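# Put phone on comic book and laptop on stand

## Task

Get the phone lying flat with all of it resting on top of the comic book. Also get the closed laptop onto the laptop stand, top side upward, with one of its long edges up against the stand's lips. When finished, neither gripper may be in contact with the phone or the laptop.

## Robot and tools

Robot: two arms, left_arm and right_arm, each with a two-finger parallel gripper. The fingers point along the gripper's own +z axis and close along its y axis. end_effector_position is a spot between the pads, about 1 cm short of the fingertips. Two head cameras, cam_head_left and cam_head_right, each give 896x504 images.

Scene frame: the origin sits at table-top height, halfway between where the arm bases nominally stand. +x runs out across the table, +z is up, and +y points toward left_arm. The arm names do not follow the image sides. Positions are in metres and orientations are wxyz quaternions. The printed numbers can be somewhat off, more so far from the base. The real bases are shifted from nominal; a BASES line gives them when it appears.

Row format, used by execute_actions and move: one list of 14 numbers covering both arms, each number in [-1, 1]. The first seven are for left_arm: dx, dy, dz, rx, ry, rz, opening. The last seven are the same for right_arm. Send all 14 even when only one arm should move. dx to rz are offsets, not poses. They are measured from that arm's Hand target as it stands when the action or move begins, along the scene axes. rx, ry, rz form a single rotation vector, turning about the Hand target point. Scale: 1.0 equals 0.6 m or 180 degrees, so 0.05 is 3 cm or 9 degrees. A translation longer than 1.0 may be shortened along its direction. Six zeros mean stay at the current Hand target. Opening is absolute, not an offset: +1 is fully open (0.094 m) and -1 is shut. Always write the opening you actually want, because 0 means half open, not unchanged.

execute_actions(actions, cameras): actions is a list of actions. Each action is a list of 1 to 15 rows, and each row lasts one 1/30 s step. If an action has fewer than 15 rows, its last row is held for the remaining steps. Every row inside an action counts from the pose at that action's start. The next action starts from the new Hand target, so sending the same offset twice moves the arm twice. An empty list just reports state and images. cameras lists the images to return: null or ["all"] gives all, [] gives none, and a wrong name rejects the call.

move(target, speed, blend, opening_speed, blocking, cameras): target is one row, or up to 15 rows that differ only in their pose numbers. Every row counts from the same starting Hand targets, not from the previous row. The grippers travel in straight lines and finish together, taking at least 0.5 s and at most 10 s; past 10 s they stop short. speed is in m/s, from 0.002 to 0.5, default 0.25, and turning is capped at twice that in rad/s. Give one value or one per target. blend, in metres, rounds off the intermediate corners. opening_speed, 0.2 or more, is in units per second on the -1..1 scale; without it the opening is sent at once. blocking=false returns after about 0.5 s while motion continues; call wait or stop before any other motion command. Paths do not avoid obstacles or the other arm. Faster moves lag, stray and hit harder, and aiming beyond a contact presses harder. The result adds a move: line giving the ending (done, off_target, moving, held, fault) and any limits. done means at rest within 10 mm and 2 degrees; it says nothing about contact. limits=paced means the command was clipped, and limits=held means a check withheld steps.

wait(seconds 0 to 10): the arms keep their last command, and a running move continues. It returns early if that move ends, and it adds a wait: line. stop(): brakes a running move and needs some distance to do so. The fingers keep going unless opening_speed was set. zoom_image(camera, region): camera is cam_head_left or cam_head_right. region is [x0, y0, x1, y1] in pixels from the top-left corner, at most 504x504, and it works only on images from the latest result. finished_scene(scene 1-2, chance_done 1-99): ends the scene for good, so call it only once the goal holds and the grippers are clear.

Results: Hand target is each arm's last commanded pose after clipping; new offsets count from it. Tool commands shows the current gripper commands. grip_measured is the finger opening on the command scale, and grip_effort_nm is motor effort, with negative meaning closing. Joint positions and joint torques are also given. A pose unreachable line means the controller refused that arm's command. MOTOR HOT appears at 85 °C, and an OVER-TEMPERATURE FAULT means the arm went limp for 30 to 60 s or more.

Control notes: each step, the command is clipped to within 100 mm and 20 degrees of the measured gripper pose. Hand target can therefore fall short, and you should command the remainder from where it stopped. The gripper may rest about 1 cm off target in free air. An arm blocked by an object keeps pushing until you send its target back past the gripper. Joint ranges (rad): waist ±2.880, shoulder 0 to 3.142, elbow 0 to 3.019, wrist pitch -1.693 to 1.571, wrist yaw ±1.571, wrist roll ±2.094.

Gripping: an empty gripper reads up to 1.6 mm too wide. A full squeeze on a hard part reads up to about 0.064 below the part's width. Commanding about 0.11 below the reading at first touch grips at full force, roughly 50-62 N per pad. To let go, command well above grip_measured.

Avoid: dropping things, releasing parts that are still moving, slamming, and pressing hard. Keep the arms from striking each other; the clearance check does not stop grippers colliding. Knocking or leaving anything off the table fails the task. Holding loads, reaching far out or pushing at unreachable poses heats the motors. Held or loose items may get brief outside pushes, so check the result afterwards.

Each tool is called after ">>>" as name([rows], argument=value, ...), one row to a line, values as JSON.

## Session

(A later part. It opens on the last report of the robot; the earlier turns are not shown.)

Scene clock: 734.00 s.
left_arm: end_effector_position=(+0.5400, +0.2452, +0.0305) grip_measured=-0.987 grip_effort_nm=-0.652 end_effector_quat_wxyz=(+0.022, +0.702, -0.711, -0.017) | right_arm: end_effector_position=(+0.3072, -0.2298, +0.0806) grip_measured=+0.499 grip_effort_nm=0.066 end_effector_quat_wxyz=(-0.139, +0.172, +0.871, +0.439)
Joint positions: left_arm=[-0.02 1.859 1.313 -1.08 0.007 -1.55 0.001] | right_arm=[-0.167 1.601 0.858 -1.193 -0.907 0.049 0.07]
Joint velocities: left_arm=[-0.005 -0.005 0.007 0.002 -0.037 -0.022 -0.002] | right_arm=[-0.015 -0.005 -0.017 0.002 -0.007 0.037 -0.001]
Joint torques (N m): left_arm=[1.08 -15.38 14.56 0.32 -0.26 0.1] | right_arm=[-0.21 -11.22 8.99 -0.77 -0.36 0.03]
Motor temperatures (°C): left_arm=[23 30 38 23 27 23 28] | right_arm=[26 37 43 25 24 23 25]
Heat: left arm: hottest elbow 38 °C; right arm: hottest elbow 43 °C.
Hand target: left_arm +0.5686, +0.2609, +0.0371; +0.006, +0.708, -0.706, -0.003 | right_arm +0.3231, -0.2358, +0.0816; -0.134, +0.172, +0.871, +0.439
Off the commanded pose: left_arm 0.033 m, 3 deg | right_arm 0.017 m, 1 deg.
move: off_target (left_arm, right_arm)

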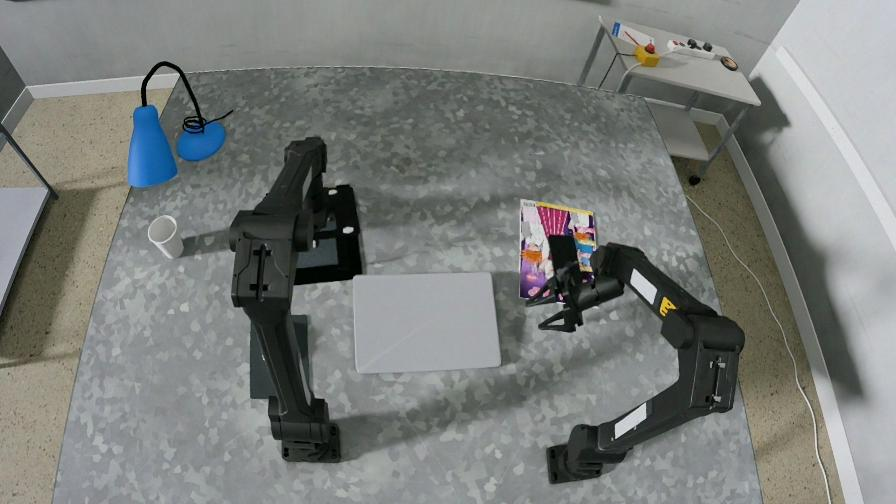

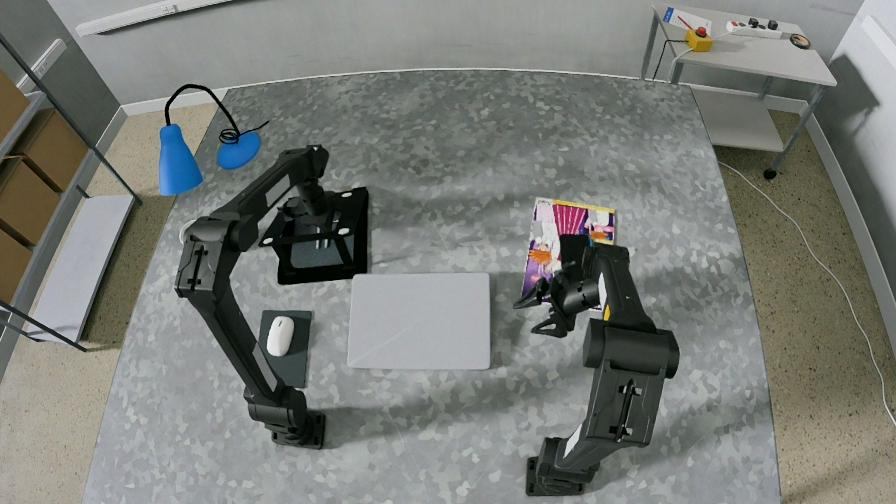

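>>> move(target=[0.06,0.0,0,0,0,0,-1,0,0,0,0,0,0,0.5], speed=0.06)

>>> zoom_image(camera="cam_head_right", region=[200, 160, 420, 300])

Scene clock: 738.70 s.
left_arm: end_effector_position=(+0.5748, +0.2515, +0.0313) grip_measured=-0.987 grip_effort_nm=-0.652 end_effector_quat_wxyz=(+0.023, +0.706, -0.707, -0.019) | right_arm: end_effector_position=(+0.3072, -0.2298, +0.0806) grip_measured=+0.499 grip_effort_nm=0.066 end_effector_quat_wxyz=(-0.139, +0.172, +0.871, +0.439)
Joint positions: left_arm=[-0.01 1.939 1.44 -1.132 0.005 -1.55 0.001] | right_arm=[-0.167 1.601 0.858 -1.193 -0.907 0.049 0.07]
Joint velocities: left_arm=[0.005 -0.015 -0.007 -0.002 -0.022 -0.037 0] | right_arm=[-0.015 -0.015 -0.002 -0.012 0.022 0.022 0.001]
Joint torques (N m): left_arm=[-0.79 -17.08 15.35 0.46 -0.16 0.12] | right_arm=[-0.21 -11.34 8.96 -0.77 -0.36 0.04]
Motor temperatures (°C): left_arm=[23 30 39 23 27 23 28] | right_arm=[26 37 43 25 24 23 25]
Heat: left arm: hottest elbow 39 °C; right arm: hottest elbow 43 °C.
Hand target: left_arm +0.6047, +0.2605, +0.0370; +0.006, +0.708, -0.706, -0.003 | right_arm +0.3231, -0.2358, +0.0816; -0.134, +0.172, +0.871, +0.439
Off the commanded pose: left_arm 0.032 m, 3 deg | right_arm 0.017 m, 1 deg.
move: off_target (left_arm, right_arm)

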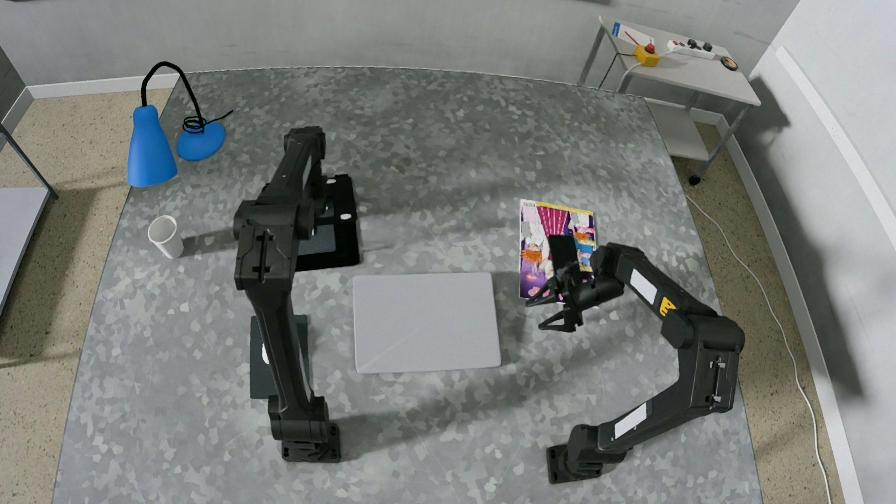

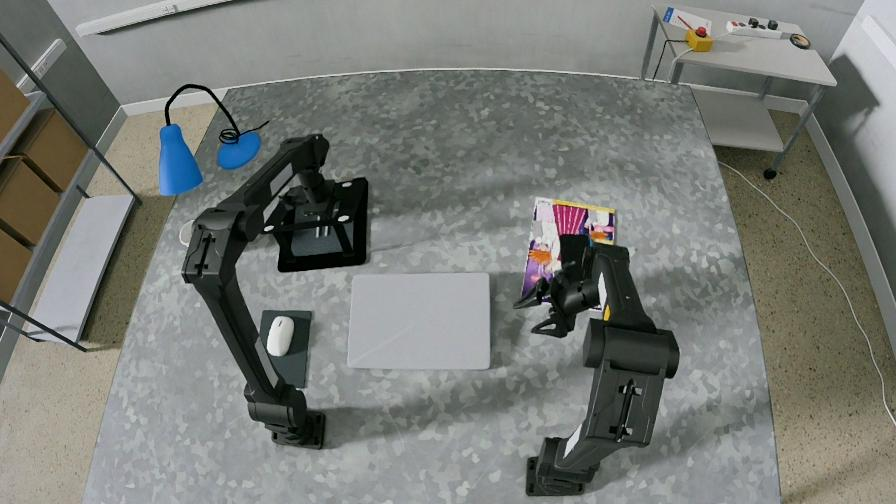

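Scaled by 2.291.

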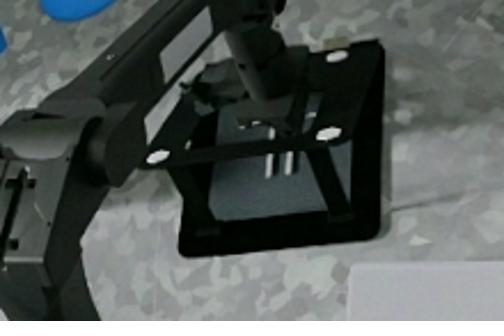

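>>> move([
  [-0.035,0,0,0,0,0,-1,0,0,0,0,0,0,0.5],
  [-0.045,-0.19,0,0,0,0,-1,0,0,0,0,0,0,0.5],
], speed=0.06)

>>> zoom_image(camera="cam_head_right", region=[200, 160, 420, 300])

Scene clock: 746.30 s.
left_arm: end_effector_position=(+0.5737, +0.1666, +0.0290) grip_measured=-0.987 grip_effort_nm=-0.657 end_effector_quat_wxyz=(+0.012, +0.716, -0.698, -0.014) | right_arm: end_effector_position=(+0.3072, -0.2298, +0.0806) grip_measured=+0.499 grip_effort_nm=0.066 end_effector_quat_wxyz=(-0.139, +0.172, +0.871, +0.439)
Joint positions: left_arm=[-0.167 1.938 1.433 -1.103 0.002 -1.733 0.001] | right_arm=[-0.167 1.601 0.858 -1.193 -0.907 0.049 0.07]
Joint velocities: left_arm=[0.005 -0.005 -0.002 -0.007 0.007 0.022 -0.001] | right_arm=[-0.005 -0.005 0.007 -0.012 -0.022 -0.037 0]
Joint torques (N m): left_arm=[-4.31 -20.95 9.44 0.34 0.13 -0.07] | right_arm=[-0.15 -11.34 8.98 -0.79 -0.36 0.04]
Motor temperatures (°C): left_arm=[22 31 40 23 27 23 28] | right_arm=[26 37 43 25 24 23 25]
Heat: left arm: hottest elbow 40 °C; right arm: hottest elbow 43 °C.
Hand target: left_arm +0.5764, +0.1467, +0.0380; +0.006, +0.708, -0.706, -0.002 | right_arm +0.3231, -0.2358, +0.0816; -0.134, +0.172, +0.871, +0.439
Off the commanded pose: left_arm 0.022 m, 2 deg | right_arm 0.017 m, 1 deg.
move: off_target (left_arm, right_arm)

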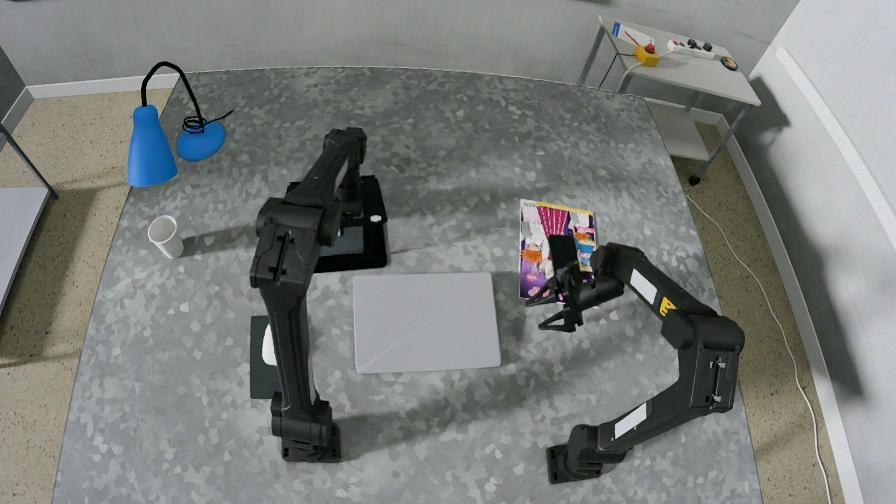

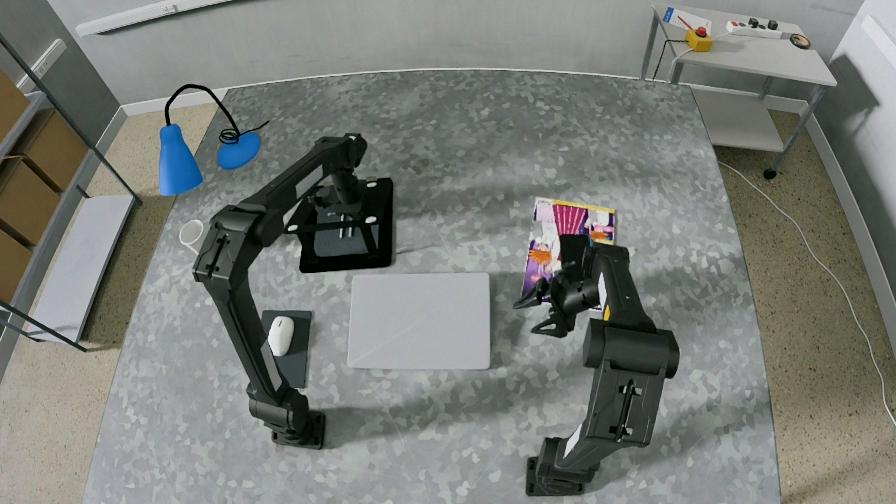

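Scaled by 2.291.

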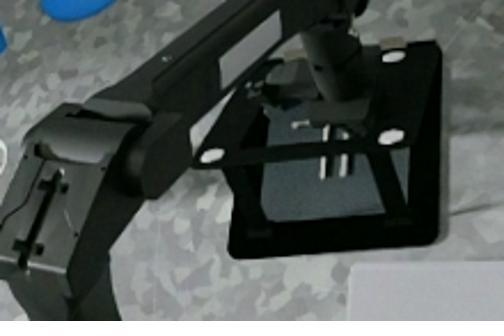

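>>> move(target=[-0.01,-0.09,0,0,0,0,-1,0,0,0,0,0,0,0.5], speed=0.06)

>>> zoom_image(camera="cam_head_right", region=[200, 160, 420, 300])

Scene clock: 750.40 s.
left_arm: end_effector_position=(+0.5637, +0.1144, +0.0290) grip_measured=-0.987 grip_effort_nm=-0.652 end_effector_quat_wxyz=(+0.010, +0.716, -0.698, -0.015) | right_arm: end_effector_position=(+0.3072, -0.2298, +0.0806) grip_measured=+0.499 grip_effort_nm=0.061 end_effector_quat_wxyz=(-0.139, +0.172, +0.871, +0.439)
Joint positions: left_arm=[-0.264 1.938 1.433 -1.103 0.002 -1.831 0.001] | right_arm=[-0.167 1.601 0.858 -1.193 -0.907 0.049 0.07]
Joint velocities: left_arm=[-0.005 -0.005 -0.017 -0.012 -0.081 -0.022 -0.001] | right_arm=[-0.005 0.005 0.002 0.002 -0.081 0.007 0]
Joint torques (N m): left_arm=[-3.72 -19.66 10.92 0.2 0.15 -0.07] | right_arm=[-0.15 -11.22 8.99 -0.81 -0.36 0.04]
Motor temperatures (°C): left_arm=[22 31 40 23 27 23 28] | right_arm=[26 37 43 25 24 23 25]
Heat: left arm: hottest elbow 40 °C; right arm: hottest elbow 43 °C.
Hand target: left_arm +0.5699, +0.0928, +0.0384; +0.006, +0.708, -0.706, -0.002 | right_arm +0.3231, -0.2358, +0.0816; -0.134, +0.172, +0.871, +0.439
Off the commanded pose: left_arm 0.024 m, 2 deg | right_arm 0.017 m, 1 deg.
move: off_target (left_arm, right_arm)

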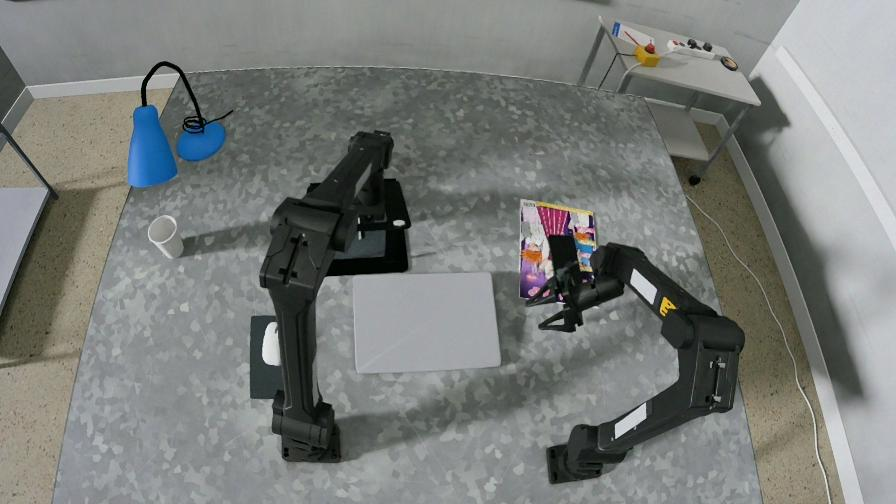

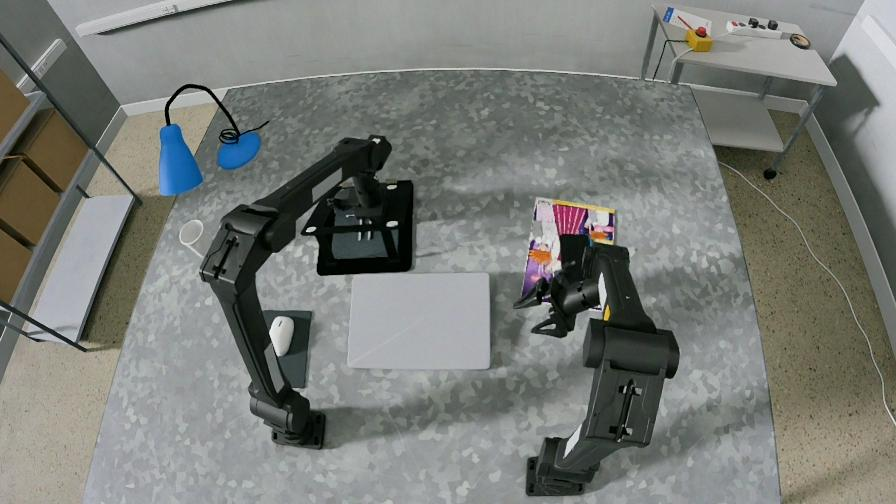

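Scaled by 2.291.

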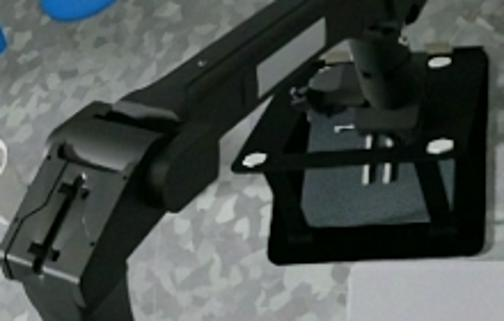

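>>> move([
  [0.04,0.05,0,0,0,0,-1,0,0,0,0,0,0,0.5],
  [0.11,0.055,0,0,0,0,-1,0,0,0,0,0,0,0.5],
], speed=0.06)

>>> zoom_image(camera="cam_head_right", region=[220, 160, 440, 300])

Scene clock: 756.50 s.
left_arm: end_effector_position=(+0.6049, +0.1204, +0.0290) grip_measured=-0.987 grip_effort_nm=-0.652 end_effector_quat_wxyz=(+0.019, +0.708, -0.705, -0.024) | right_arm: end_effector_position=(+0.3072, -0.2298, +0.0806) grip_measured=+0.499 grip_effort_nm=0.071 end_effector_quat_wxyz=(-0.139, +0.172, +0.871, +0.439)
Joint positions: left_arm=[-0.237 2.043 1.604 -1.194 0.005 -1.783 0.001] | right_arm=[-0.167 1.601 0.858 -1.193 -0.907 0.049 0.07]
Joint velocities: left_arm=[-0.015 -0.005 -0.002 -0.012 -0.022 0.037 0] | right_arm=[-0.015 -0.005 0.002 0.002 -0.007 -0.007 0]
Joint torques (N m): left_arm=[0.15 -19.19 16.03 0.13 -0.1 0.18] | right_arm=[-0.15 -11.28 9.01 -0.81 -0.35 0.03]
Motor temperatures (°C): left_arm=[22 31 40 23 27 23 28] | right_arm=[26 37 43 25 24 23 25]
Heat: left arm: hottest elbow 40 °C; right arm: hottest elbow 43 °C.
Hand target: left_arm +0.6365, +0.1250, +0.0377; +0.006, +0.708, -0.706, -0.002 | right_arm +0.3231, -0.2358, +0.0816; -0.134, +0.172, +0.871, +0.439
Off the commanded pose: left_arm 0.033 m, 3 deg | right_arm 0.017 m, 1 deg.
move: off_target (left_arm, right_arm)

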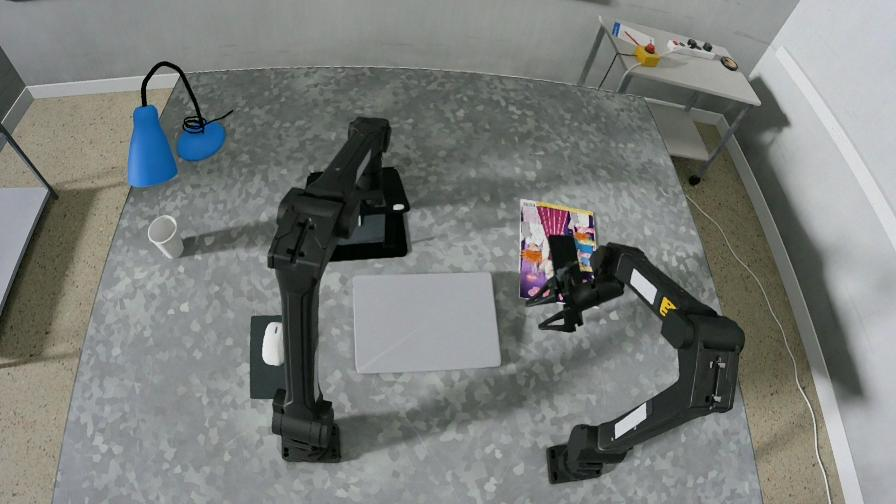

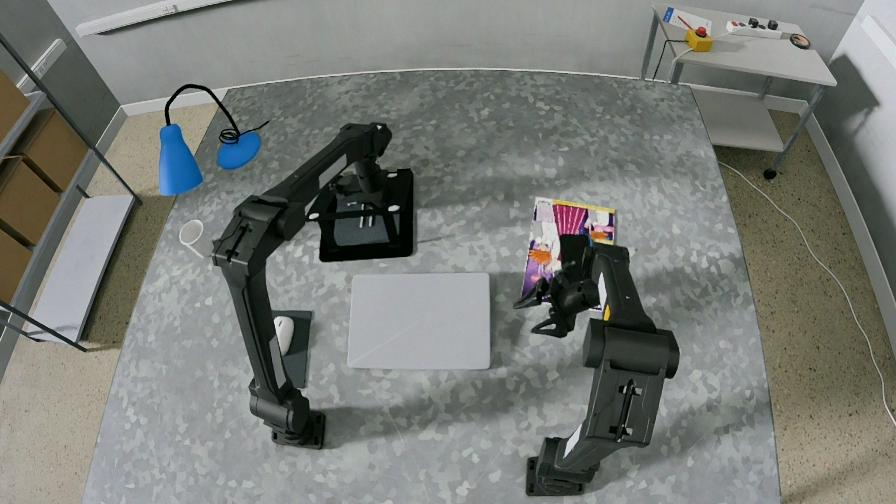

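Scaled by 2.291.

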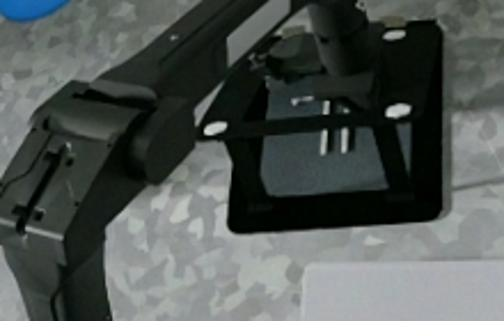

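>>> move([
  [-0.05,-0.005,0.02,0,0,0,-1,0,0,0,0,0,0,0.5],
  [-0.05,-0.005,0.32,0,0,0,-1,0,0,0,0,0,0,0.5],
  [-0.2,0.3,0.36,0,0,0,-1,0,0,0,0,0,0,0.5],
], speed=0.1)

>>> zoom_image(camera="cam_head_left", region=[270, 140, 490, 300])

>>> zoom_image(camera="cam_head_right", region=[270, 140, 490, 300])

Scene clock: 764.20 s.
left_arm: end_effector_position=(+0.5255, +0.3042, +0.2431) grip_measured=-0.987 grip_effort_nm=-0.652 end_effector_quat_wxyz=(+0.017, +0.709, -0.705, -0.011) | right_arm: end_effector_position=(+0.3072, -0.2298, +0.0806) grip_measured=+0.499 grip_effort_nm=0.066 end_effector_quat_wxyz=(-0.139, +0.172, +0.871, +0.439)
Joint positions: left_arm=[0.098 1.665 1.632 -1.579 0.003 -1.449 0.001] | right_arm=[-0.167 1.601 0.858 -1.193 -0.907 0.049 0.07]
Joint velocities: left_arm=[-0.015 0.005 -0.007 0.002 0.022 -0.007 0] | right_arm=[-0.015 0.015 -0.007 0.007 -0.066 -0.066 0]
Joint torques (N m): left_arm=[-0.56 -19.31 9.02 0.69 -0.21 0.1] | right_arm=[-0.09 -11.28 8.98 -0.8 -0.36 0.04]
Motor temperatures (°C): left_arm=[22 31 40 23 27 23 28] | right_arm=[26 37 43 25 24 23 25]
Heat: left arm: hottest elbow 40 °C; right arm: hottest elbow 43 °C.
Hand target: left_arm +0.5208, +0.3083, +0.2530; +0.006, +0.708, -0.706, -0.004 | right_arm +0.3231, -0.2358, +0.0816; -0.134, +0.172, +0.871, +0.439
Off the commanded pose: left_arm 0.014 m, 2 deg | right_arm 0.017 m, 1 deg.
move: off_target (left_arm, right_arm)

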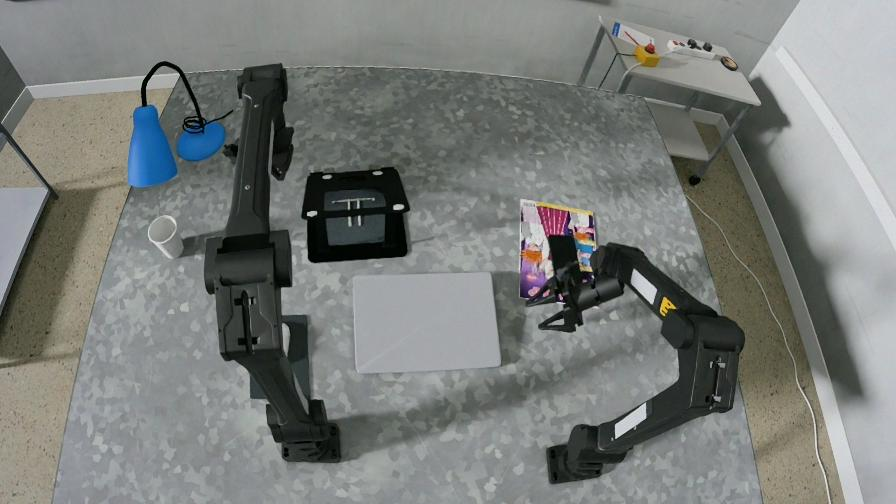

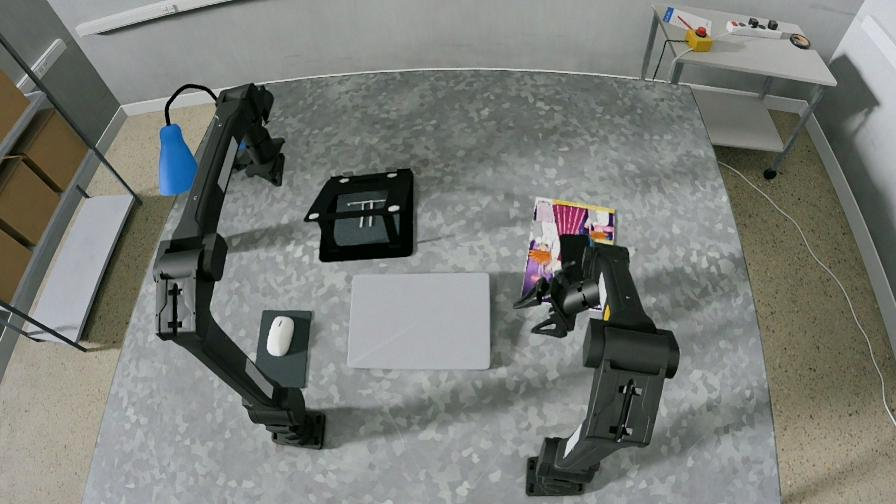

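Scaled by 2.291.

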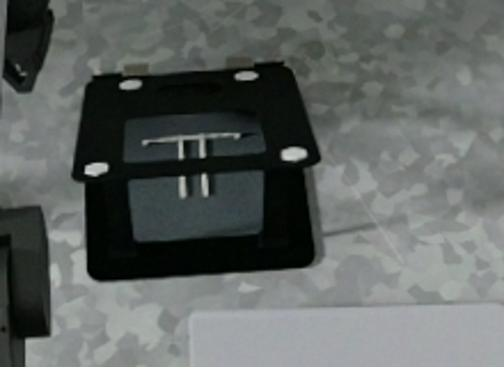

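Scaled by 2.291.

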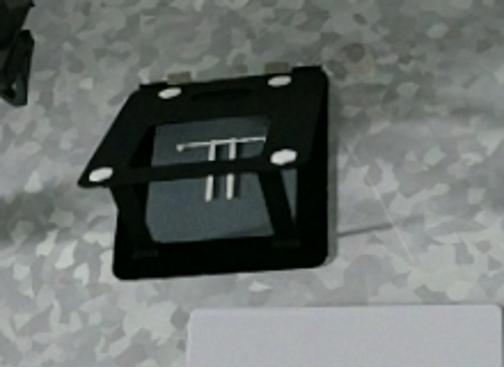

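>>> move(target=[-0.28,0.0,0.05,-0.3475,-0.132,-0.4167,0.3,0,0,0,0,0,0,0.5], speed=0.2)

Scene clock: 783.17 s.
left_arm: end_effector_position=(+0.3588, +0.3096, +0.2785) grip_measured=+0.298 grip_effort_nm=0.125 end_effector_quat_wxyz=(+0.049, -0.177, +0.919, -0.350) | right_arm: end_effector_position=(+0.3072, -0.2298, +0.0806) grip_measured=+0.499 grip_effort_nm=0.061 end_effector_quat_wxyz=(-0.139, +0.172, +0.871, +0.439)
Joint positions: left_arm=[0.515 1.26 1.177 -1.672 0.702 0.232 0.061] | right_arm=[-0.167 1.601 0.858 -1.193 -0.907 0.049 0.07]
Joint velocities: left_arm=[-0.015 0.005 -0.017 -0.012 -0.066 0.051 0] | right_arm=[0.005 -0.005 0.002 0.007 0.007 -0.007 -0.001]
Joint torques (N m): left_arm=[0.21 -11.99 8.96 -0.31 0.28 0.18] | right_arm=[-0.21 -11.28 8.98 -0.79 -0.36 0.03]
Motor temperatures (°C): left_arm=[22 31 39 23 27 23 28] | right_arm=[26 37 43 25 24 23 25]
Heat: left arm: hottest elbow 39 °C; right arm: hottest elbow 43 °C.
Hand target: left_arm +0.3519, +0.3105, +0.2826; -0.096, -0.109, +0.898, -0.415 | right_arm +0.3231, -0.2358, +0.0816; -0.134, +0.172, +0.871, +0.439
Off the commanded pose: left_arm 0.008 m, 37 deg; orientation clipped | right_arm 0.017 m, 1 deg.
joint sent to its limit (left arm) — joint 4 (wrist pitch), lower limit. The joint targets are off in orientation, not in position.
move: off_target (left_arm, right_arm); limits=paced

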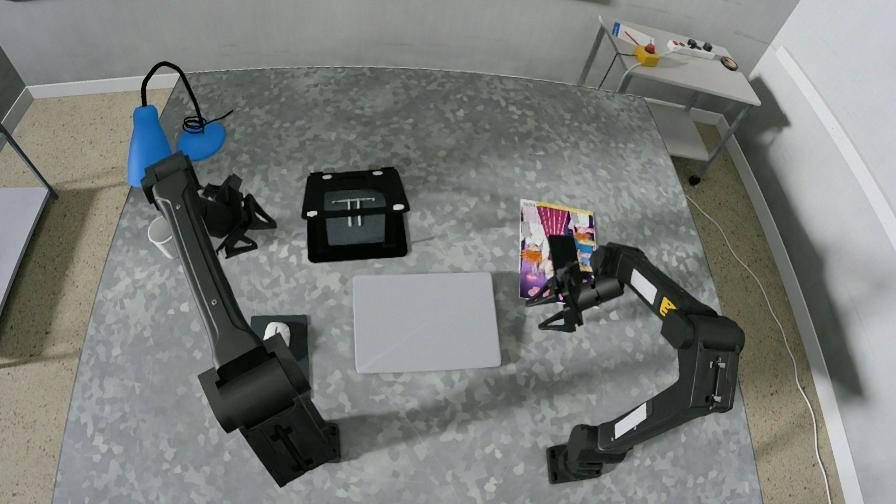

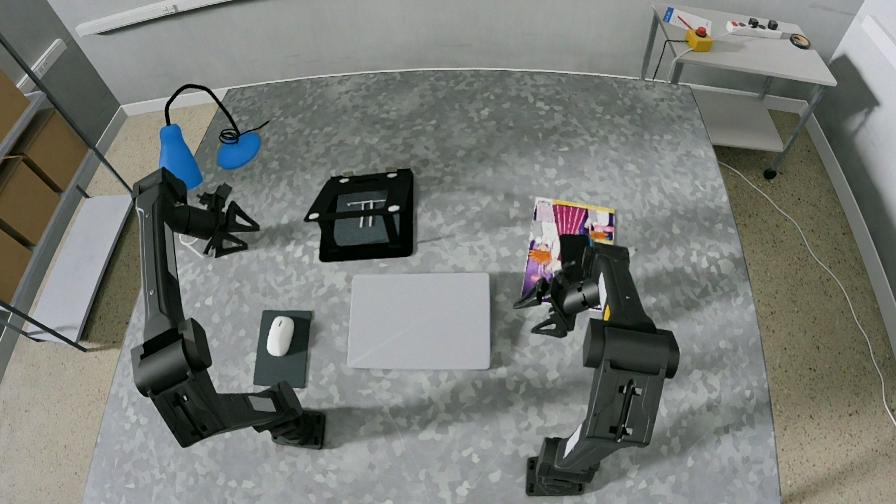

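>>> move(target=[-0.028,-0.0175,-0.287,-0.02,0.041,0.028,0.3,0,0,0,0,0,0,0.5], speed=0.12)

Scene clock: 795.33 s.
left_arm: end_effector_position=(+0.3362, +0.2965, +0.1146) grip_measured=+0.298 grip_effort_nm=0.125 end_effector_quat_wxyz=(-0.141, -0.172, +0.872, -0.436) | right_arm: end_effector_position=(+0.3072, -0.2298, +0.0806) grip_measured=+0.499 grip_effort_nm=0.066 end_effector_quat_wxyz=(-0.139, +0.172, +0.871, +0.439)
Joint positions: left_arm=[0.515 1.649 0.994 -1.629 0.698 0.425 0.061] | right_arm=[-0.167 1.601 0.858 -1.193 -0.907 0.049 0.07]
Joint velocities: left_arm=[-0.005 -0.005 -0.012 -0.002 -0.022 0.022 0.001] | right_arm=[-0.005 -0.005 -0.012 0.012 0.022 -0.022 0]
Joint torques (N m): left_arm=[-0.79 -11.75 6.35 -0.44 0.18 0.13] | right_arm=[-0.09 -11.34 8.99 -0.79 -0.36 0.04]
Motor temperatures (°C): left_arm=[22 31 39 23 27 23 28] | right_arm=[26 37 43 25 24 23 25]
Heat: left arm: hottest elbow 39 °C; right arm: hottest elbow 43 °C.
Hand target: left_arm +0.3345, +0.2979, +0.1106; -0.140, -0.170, +0.872, -0.437 | right_arm +0.3231, -0.2358, +0.0816; -0.134, +0.172, +0.871, +0.439
Off the commanded pose: left_arm 0.006 m, 0 deg | right_arm 0.017 m, 1 deg.
move: off_target (right_arm)

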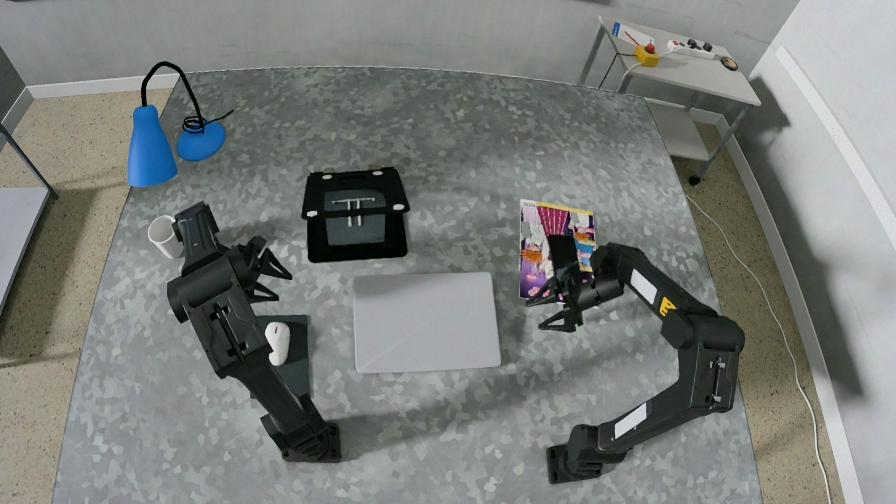

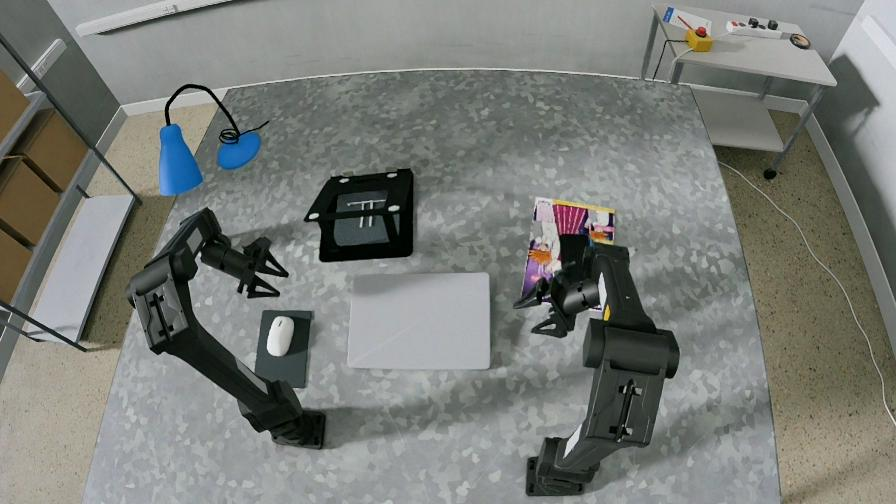

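>>> zoom_image(camera="cam_head_left", region=[220, 220, 380, 380])

>>> zoom_image(camera="cam_head_left", region=[470, 230, 630, 390])

Scaled by 3.150.

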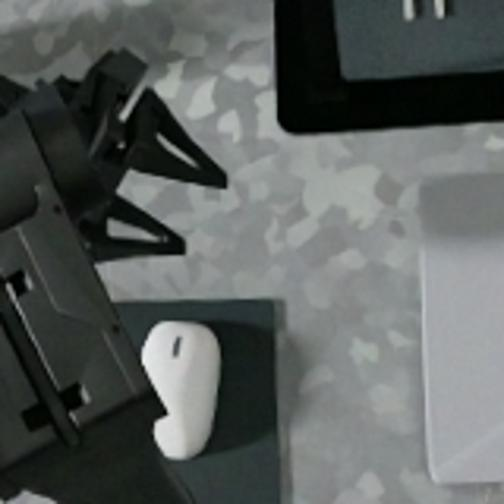

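Scaled by 3.150.

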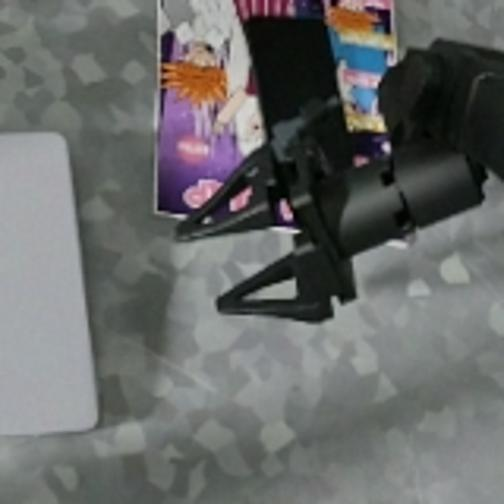

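>>> move([
  [-0.062,-0.144,-0.03,0,0,0,0.5,0.0403,0.0768,0,0,0,0,0.5],
  [-0.062,-0.144,-0.1,0,0,0,0.5,0.0403,0.0768,-0.045,0,0,0,0.5],
], speed=0.1)

>>> zoom_image(camera="cam_head_left", region=[220, 230, 380, 390])

>>> zoom_image(camera="cam_head_left", region=[460, 230, 620, 390])

Scene clock: 816.97 s.
left_arm: end_effector_position=(+0.2997, +0.2163, +0.0549) grip_measured=+0.498 grip_effort_nm=0.129 end_effector_quat_wxyz=(-0.132, -0.170, +0.873, -0.437) | right_arm: end_effector_position=(+0.3374, -0.1936, +0.0582) grip_measured=+0.499 grip_effort_nm=0.066 end_effector_quat_wxyz=(-0.133, +0.174, +0.871, +0.440)
Joint positions: left_arm=[0.354 1.586 0.72 -1.278 0.803 0.246 0.07] | right_arm=[-0.061 1.669 0.88 -0.994 -0.94 0.231 0.07]
Joint velocities: left_arm=[-0.015 0.005 0.007 -0.012 -0.125 0.051 0.001] | right_arm=[-0.015 0.005 -0.007 0.002 -0.037 0.022 0]
Joint torques (N m): left_arm=[-3.02 -9.76 4.97 -0.21 0.48 -0.04] | right_arm=[1.32 -12.45 7.32 0.16 -0.51 0.14]
Motor temperatures (°C): left_arm=[22 29 37 23 27 23 27] | right_arm=[26 37 43 25 24 23 25]
Heat: left arm: hottest elbow 37 °C; right arm: hottest elbow 43 °C.
Hand target: left_arm +0.2976, +0.2111, +0.0515; -0.139, -0.170, +0.872, -0.437 | right_arm +0.3464, -0.1899, +0.0537; -0.135, +0.172, +0.871, +0.440
Off the commanded pose: left_arm 0.007 m, 1 deg | right_arm 0.011 m, 0 deg.
move: off_target (right_arm)

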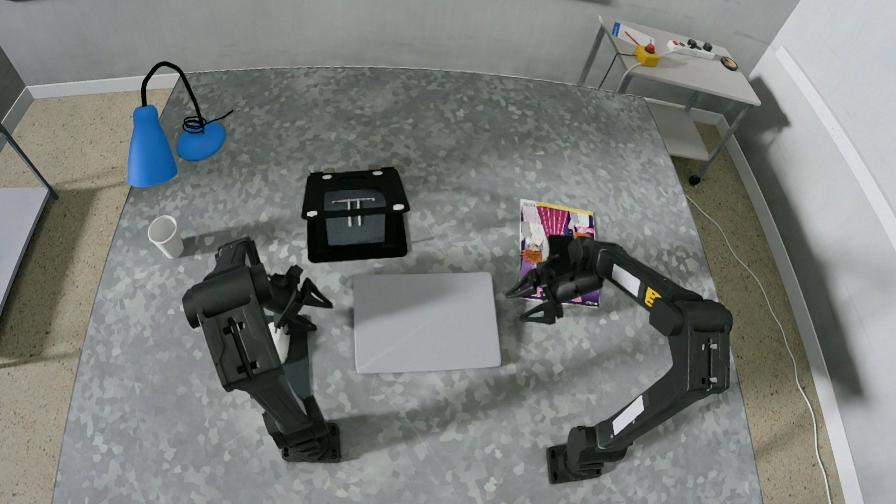

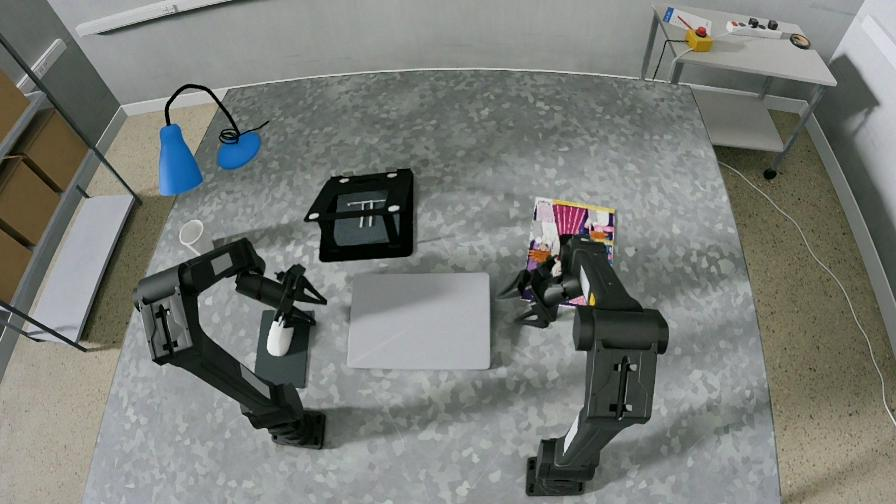

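Scaled by 3.150.

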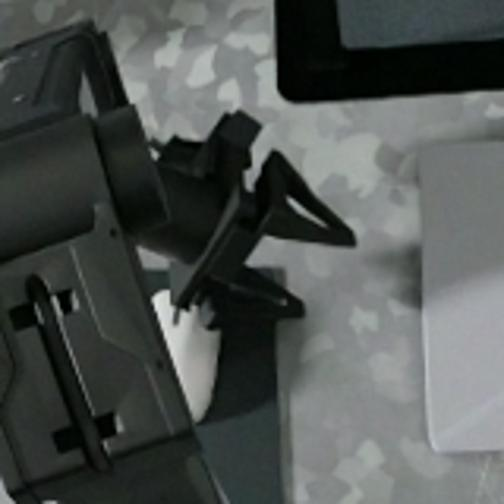

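Scaled by 3.150.

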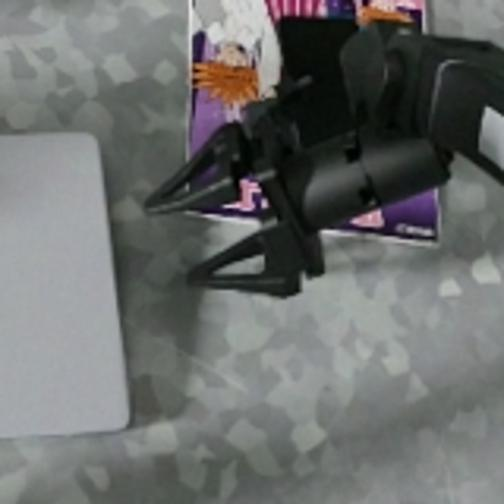

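>>> move([
  [0,0,-0.028,0,0,0,0.5,-0.0183,0,-0.0345,0,0,0,0.5],
  [-0.0113,-0.108,-0.028,0,0,0,0.5,-0.0183,0.0628,-0.0345,0,0,0,0.5],
], speed=0.06)

>>> zoom_image(camera="cam_head_left", region=[260, 250, 400, 390])

>>> zoom_image(camera="cam_head_left", region=[460, 250, 600, 390])

Scene clock: 824.10 s.
left_arm: end_effector_position=(+0.2934, +0.1508, +0.0332) grip_measured=+0.498 grip_effort_nm=0.125 end_effector_quat_wxyz=(-0.142, -0.177, +0.870, -0.438) | right_arm: end_effector_position=(+0.3418, -0.1567, +0.0407) grip_measured=+0.499 grip_effort_nm=0.066 end_effector_quat_wxyz=(-0.125, +0.169, +0.872, +0.442)
Joint positions: left_arm=[0.145 1.556 0.612 -1.008 0.902 -0.042 0.07] | right_arm=[0.036 1.686 0.843 -0.79 -0.952 0.393 0.07]
Joint velocities: left_arm=[-0.005 -0.005 -0.007 -0.002 -0.007 -0.037 -0.001] | right_arm=[-0.015 -0.015 -0.012 -0.017 -0.007 -0.007 0.001]
Joint torques (N m): left_arm=[-2.55 -11.22 4.86 -0.1 0.52 0] | right_arm=[1.32 -13.98 4.75 0.46 -0.56 0.17]
Motor temperatures (°C): left_arm=[22 29 37 23 27 23 27] | right_arm=[26 37 43 25 24 23 25]
Heat: left arm: hottest elbow 37 °C; right arm: hottest elbow 43 °C.
Hand target: left_arm +0.2910, +0.1464, +0.0354; -0.138, -0.171, +0.872, -0.438 | right_arm +0.3347, -0.1523, +0.0329; -0.136, +0.171, +0.871, +0.439
Off the commanded pose: left_arm 0.005 m, 1 deg | right_arm 0.011 m, 1 deg.
move: off_target (right_arm)

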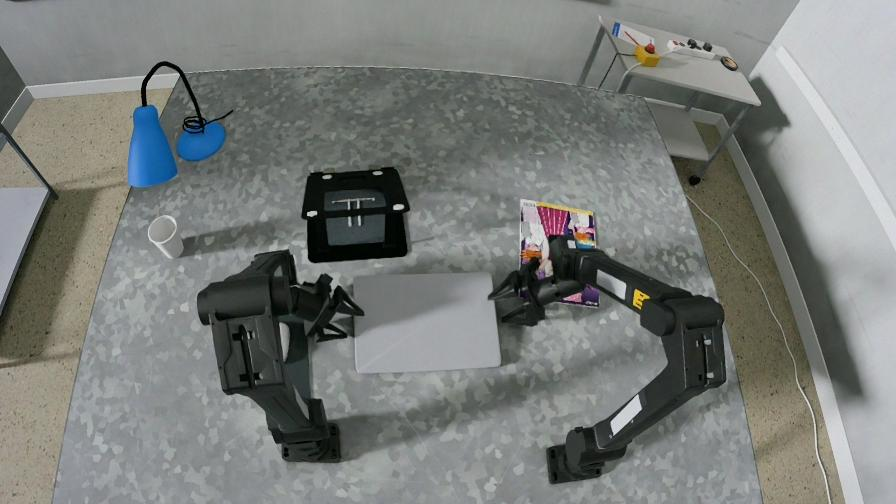

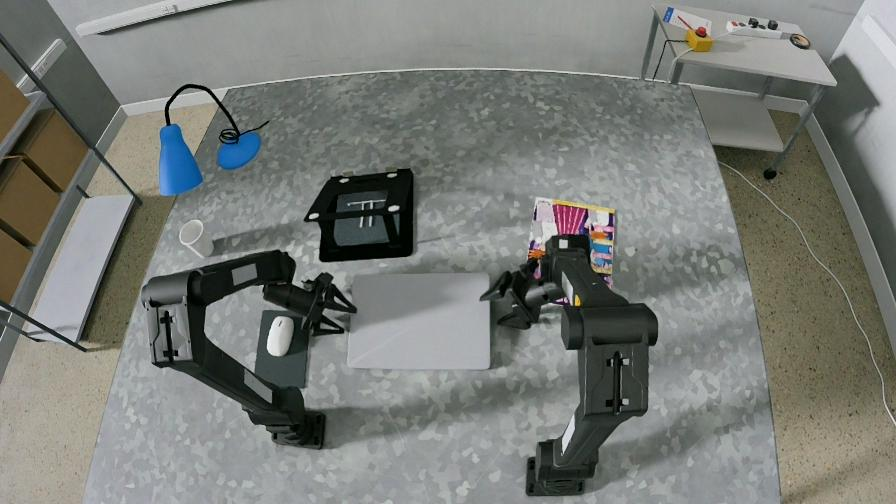

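Scaled by 3.600.

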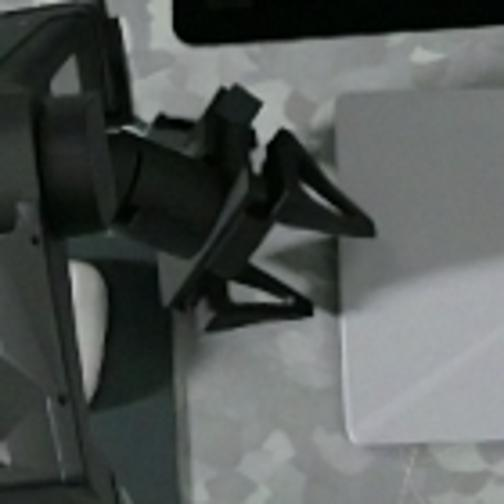

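Scaled by 3.600.

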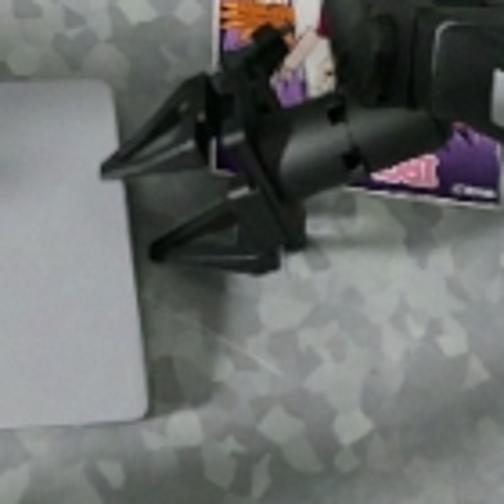

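>>> move([
  [0.010,0,0,0,0,0,0.5,-0.033,0.006,-0.006,0,0,0,0.5],
  [0.010,-0.0295,0,0,0,0,0.5,-0.030,0.031,-0.008,0,0,0,0.5],
], speed=0.05)

>>> zoom_image(camera="cam_head_left", region=[260, 250, 400, 390])

>>> zoom_image(camera="cam_head_left", region=[460, 250, 600, 390])

Scene clock: 829.50 s.
left_arm: end_effector_position=(+0.3006, +0.1331, +0.0335) grip_measured=+0.498 grip_effort_nm=0.129 end_effector_quat_wxyz=(-0.140, -0.176, +0.870, -0.438) | right_arm: end_effector_position=(+0.3286, -0.1391, +0.0374) grip_measured=+0.499 grip_effort_nm=0.066 end_effector_quat_wxyz=(-0.127, +0.174, +0.869, +0.446)
Joint positions: left_arm=[0.079 1.545 0.61 -0.931 0.923 -0.143 0.07] | right_arm=[0.082 1.659 0.788 -0.688 -0.964 0.488 0.07]
Joint velocities: left_arm=[-0.015 -0.015 -0.007 -0.012 0.066 -0.022 -0.001] | right_arm=[-0.005 -0.005 -0.007 -0.002 0.022 -0.022 0]
Joint torques (N m): left_arm=[-2.02 -11.69 4.71 0.38 0.49 -0.05] | right_arm=[1.85 -13.74 4.01 0.61 -0.24 0.11]
Motor temperatures (°C): left_arm=[22 29 37 23 27 23 27] | right_arm=[26 37 42 25 24 23 25]
Heat: left arm: hottest elbow 37 °C; right arm: hottest elbow 42 °C.
Hand target: left_arm +0.2971, +0.1288, +0.0356; -0.138, -0.171, +0.872, -0.438 | right_arm +0.3166, -0.1337, +0.0284; -0.137, +0.171, +0.871, +0.440
Off the commanded pose: left_arm 0.006 m, 1 deg | right_arm 0.016 m, 1 deg.
move: off_target (right_arm)

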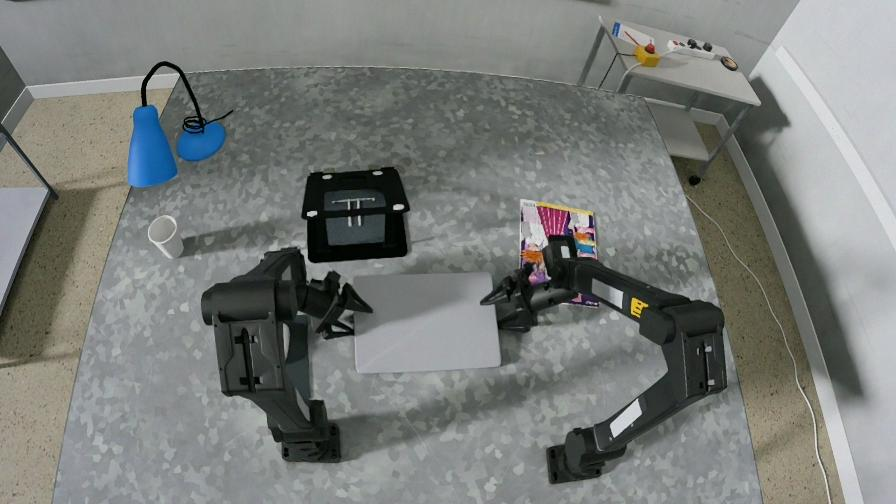

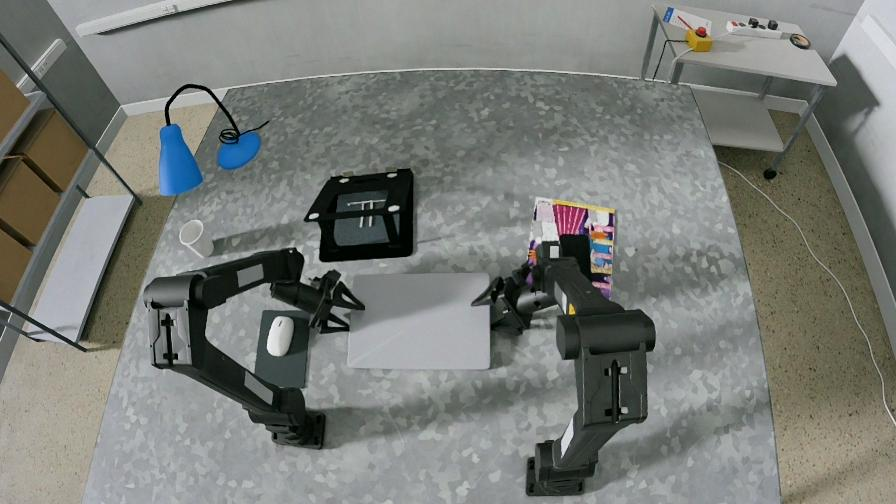

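Scaled by 3.600.

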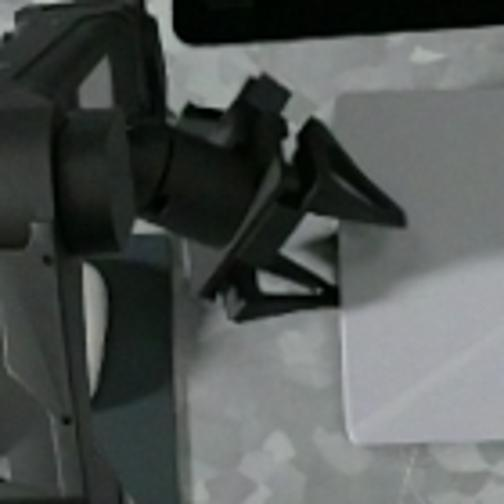

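Scaled by 3.600.

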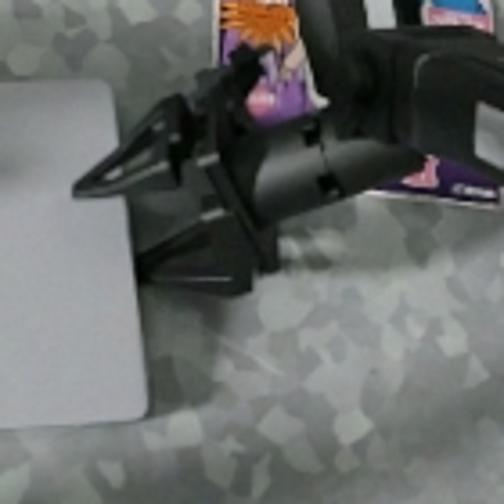

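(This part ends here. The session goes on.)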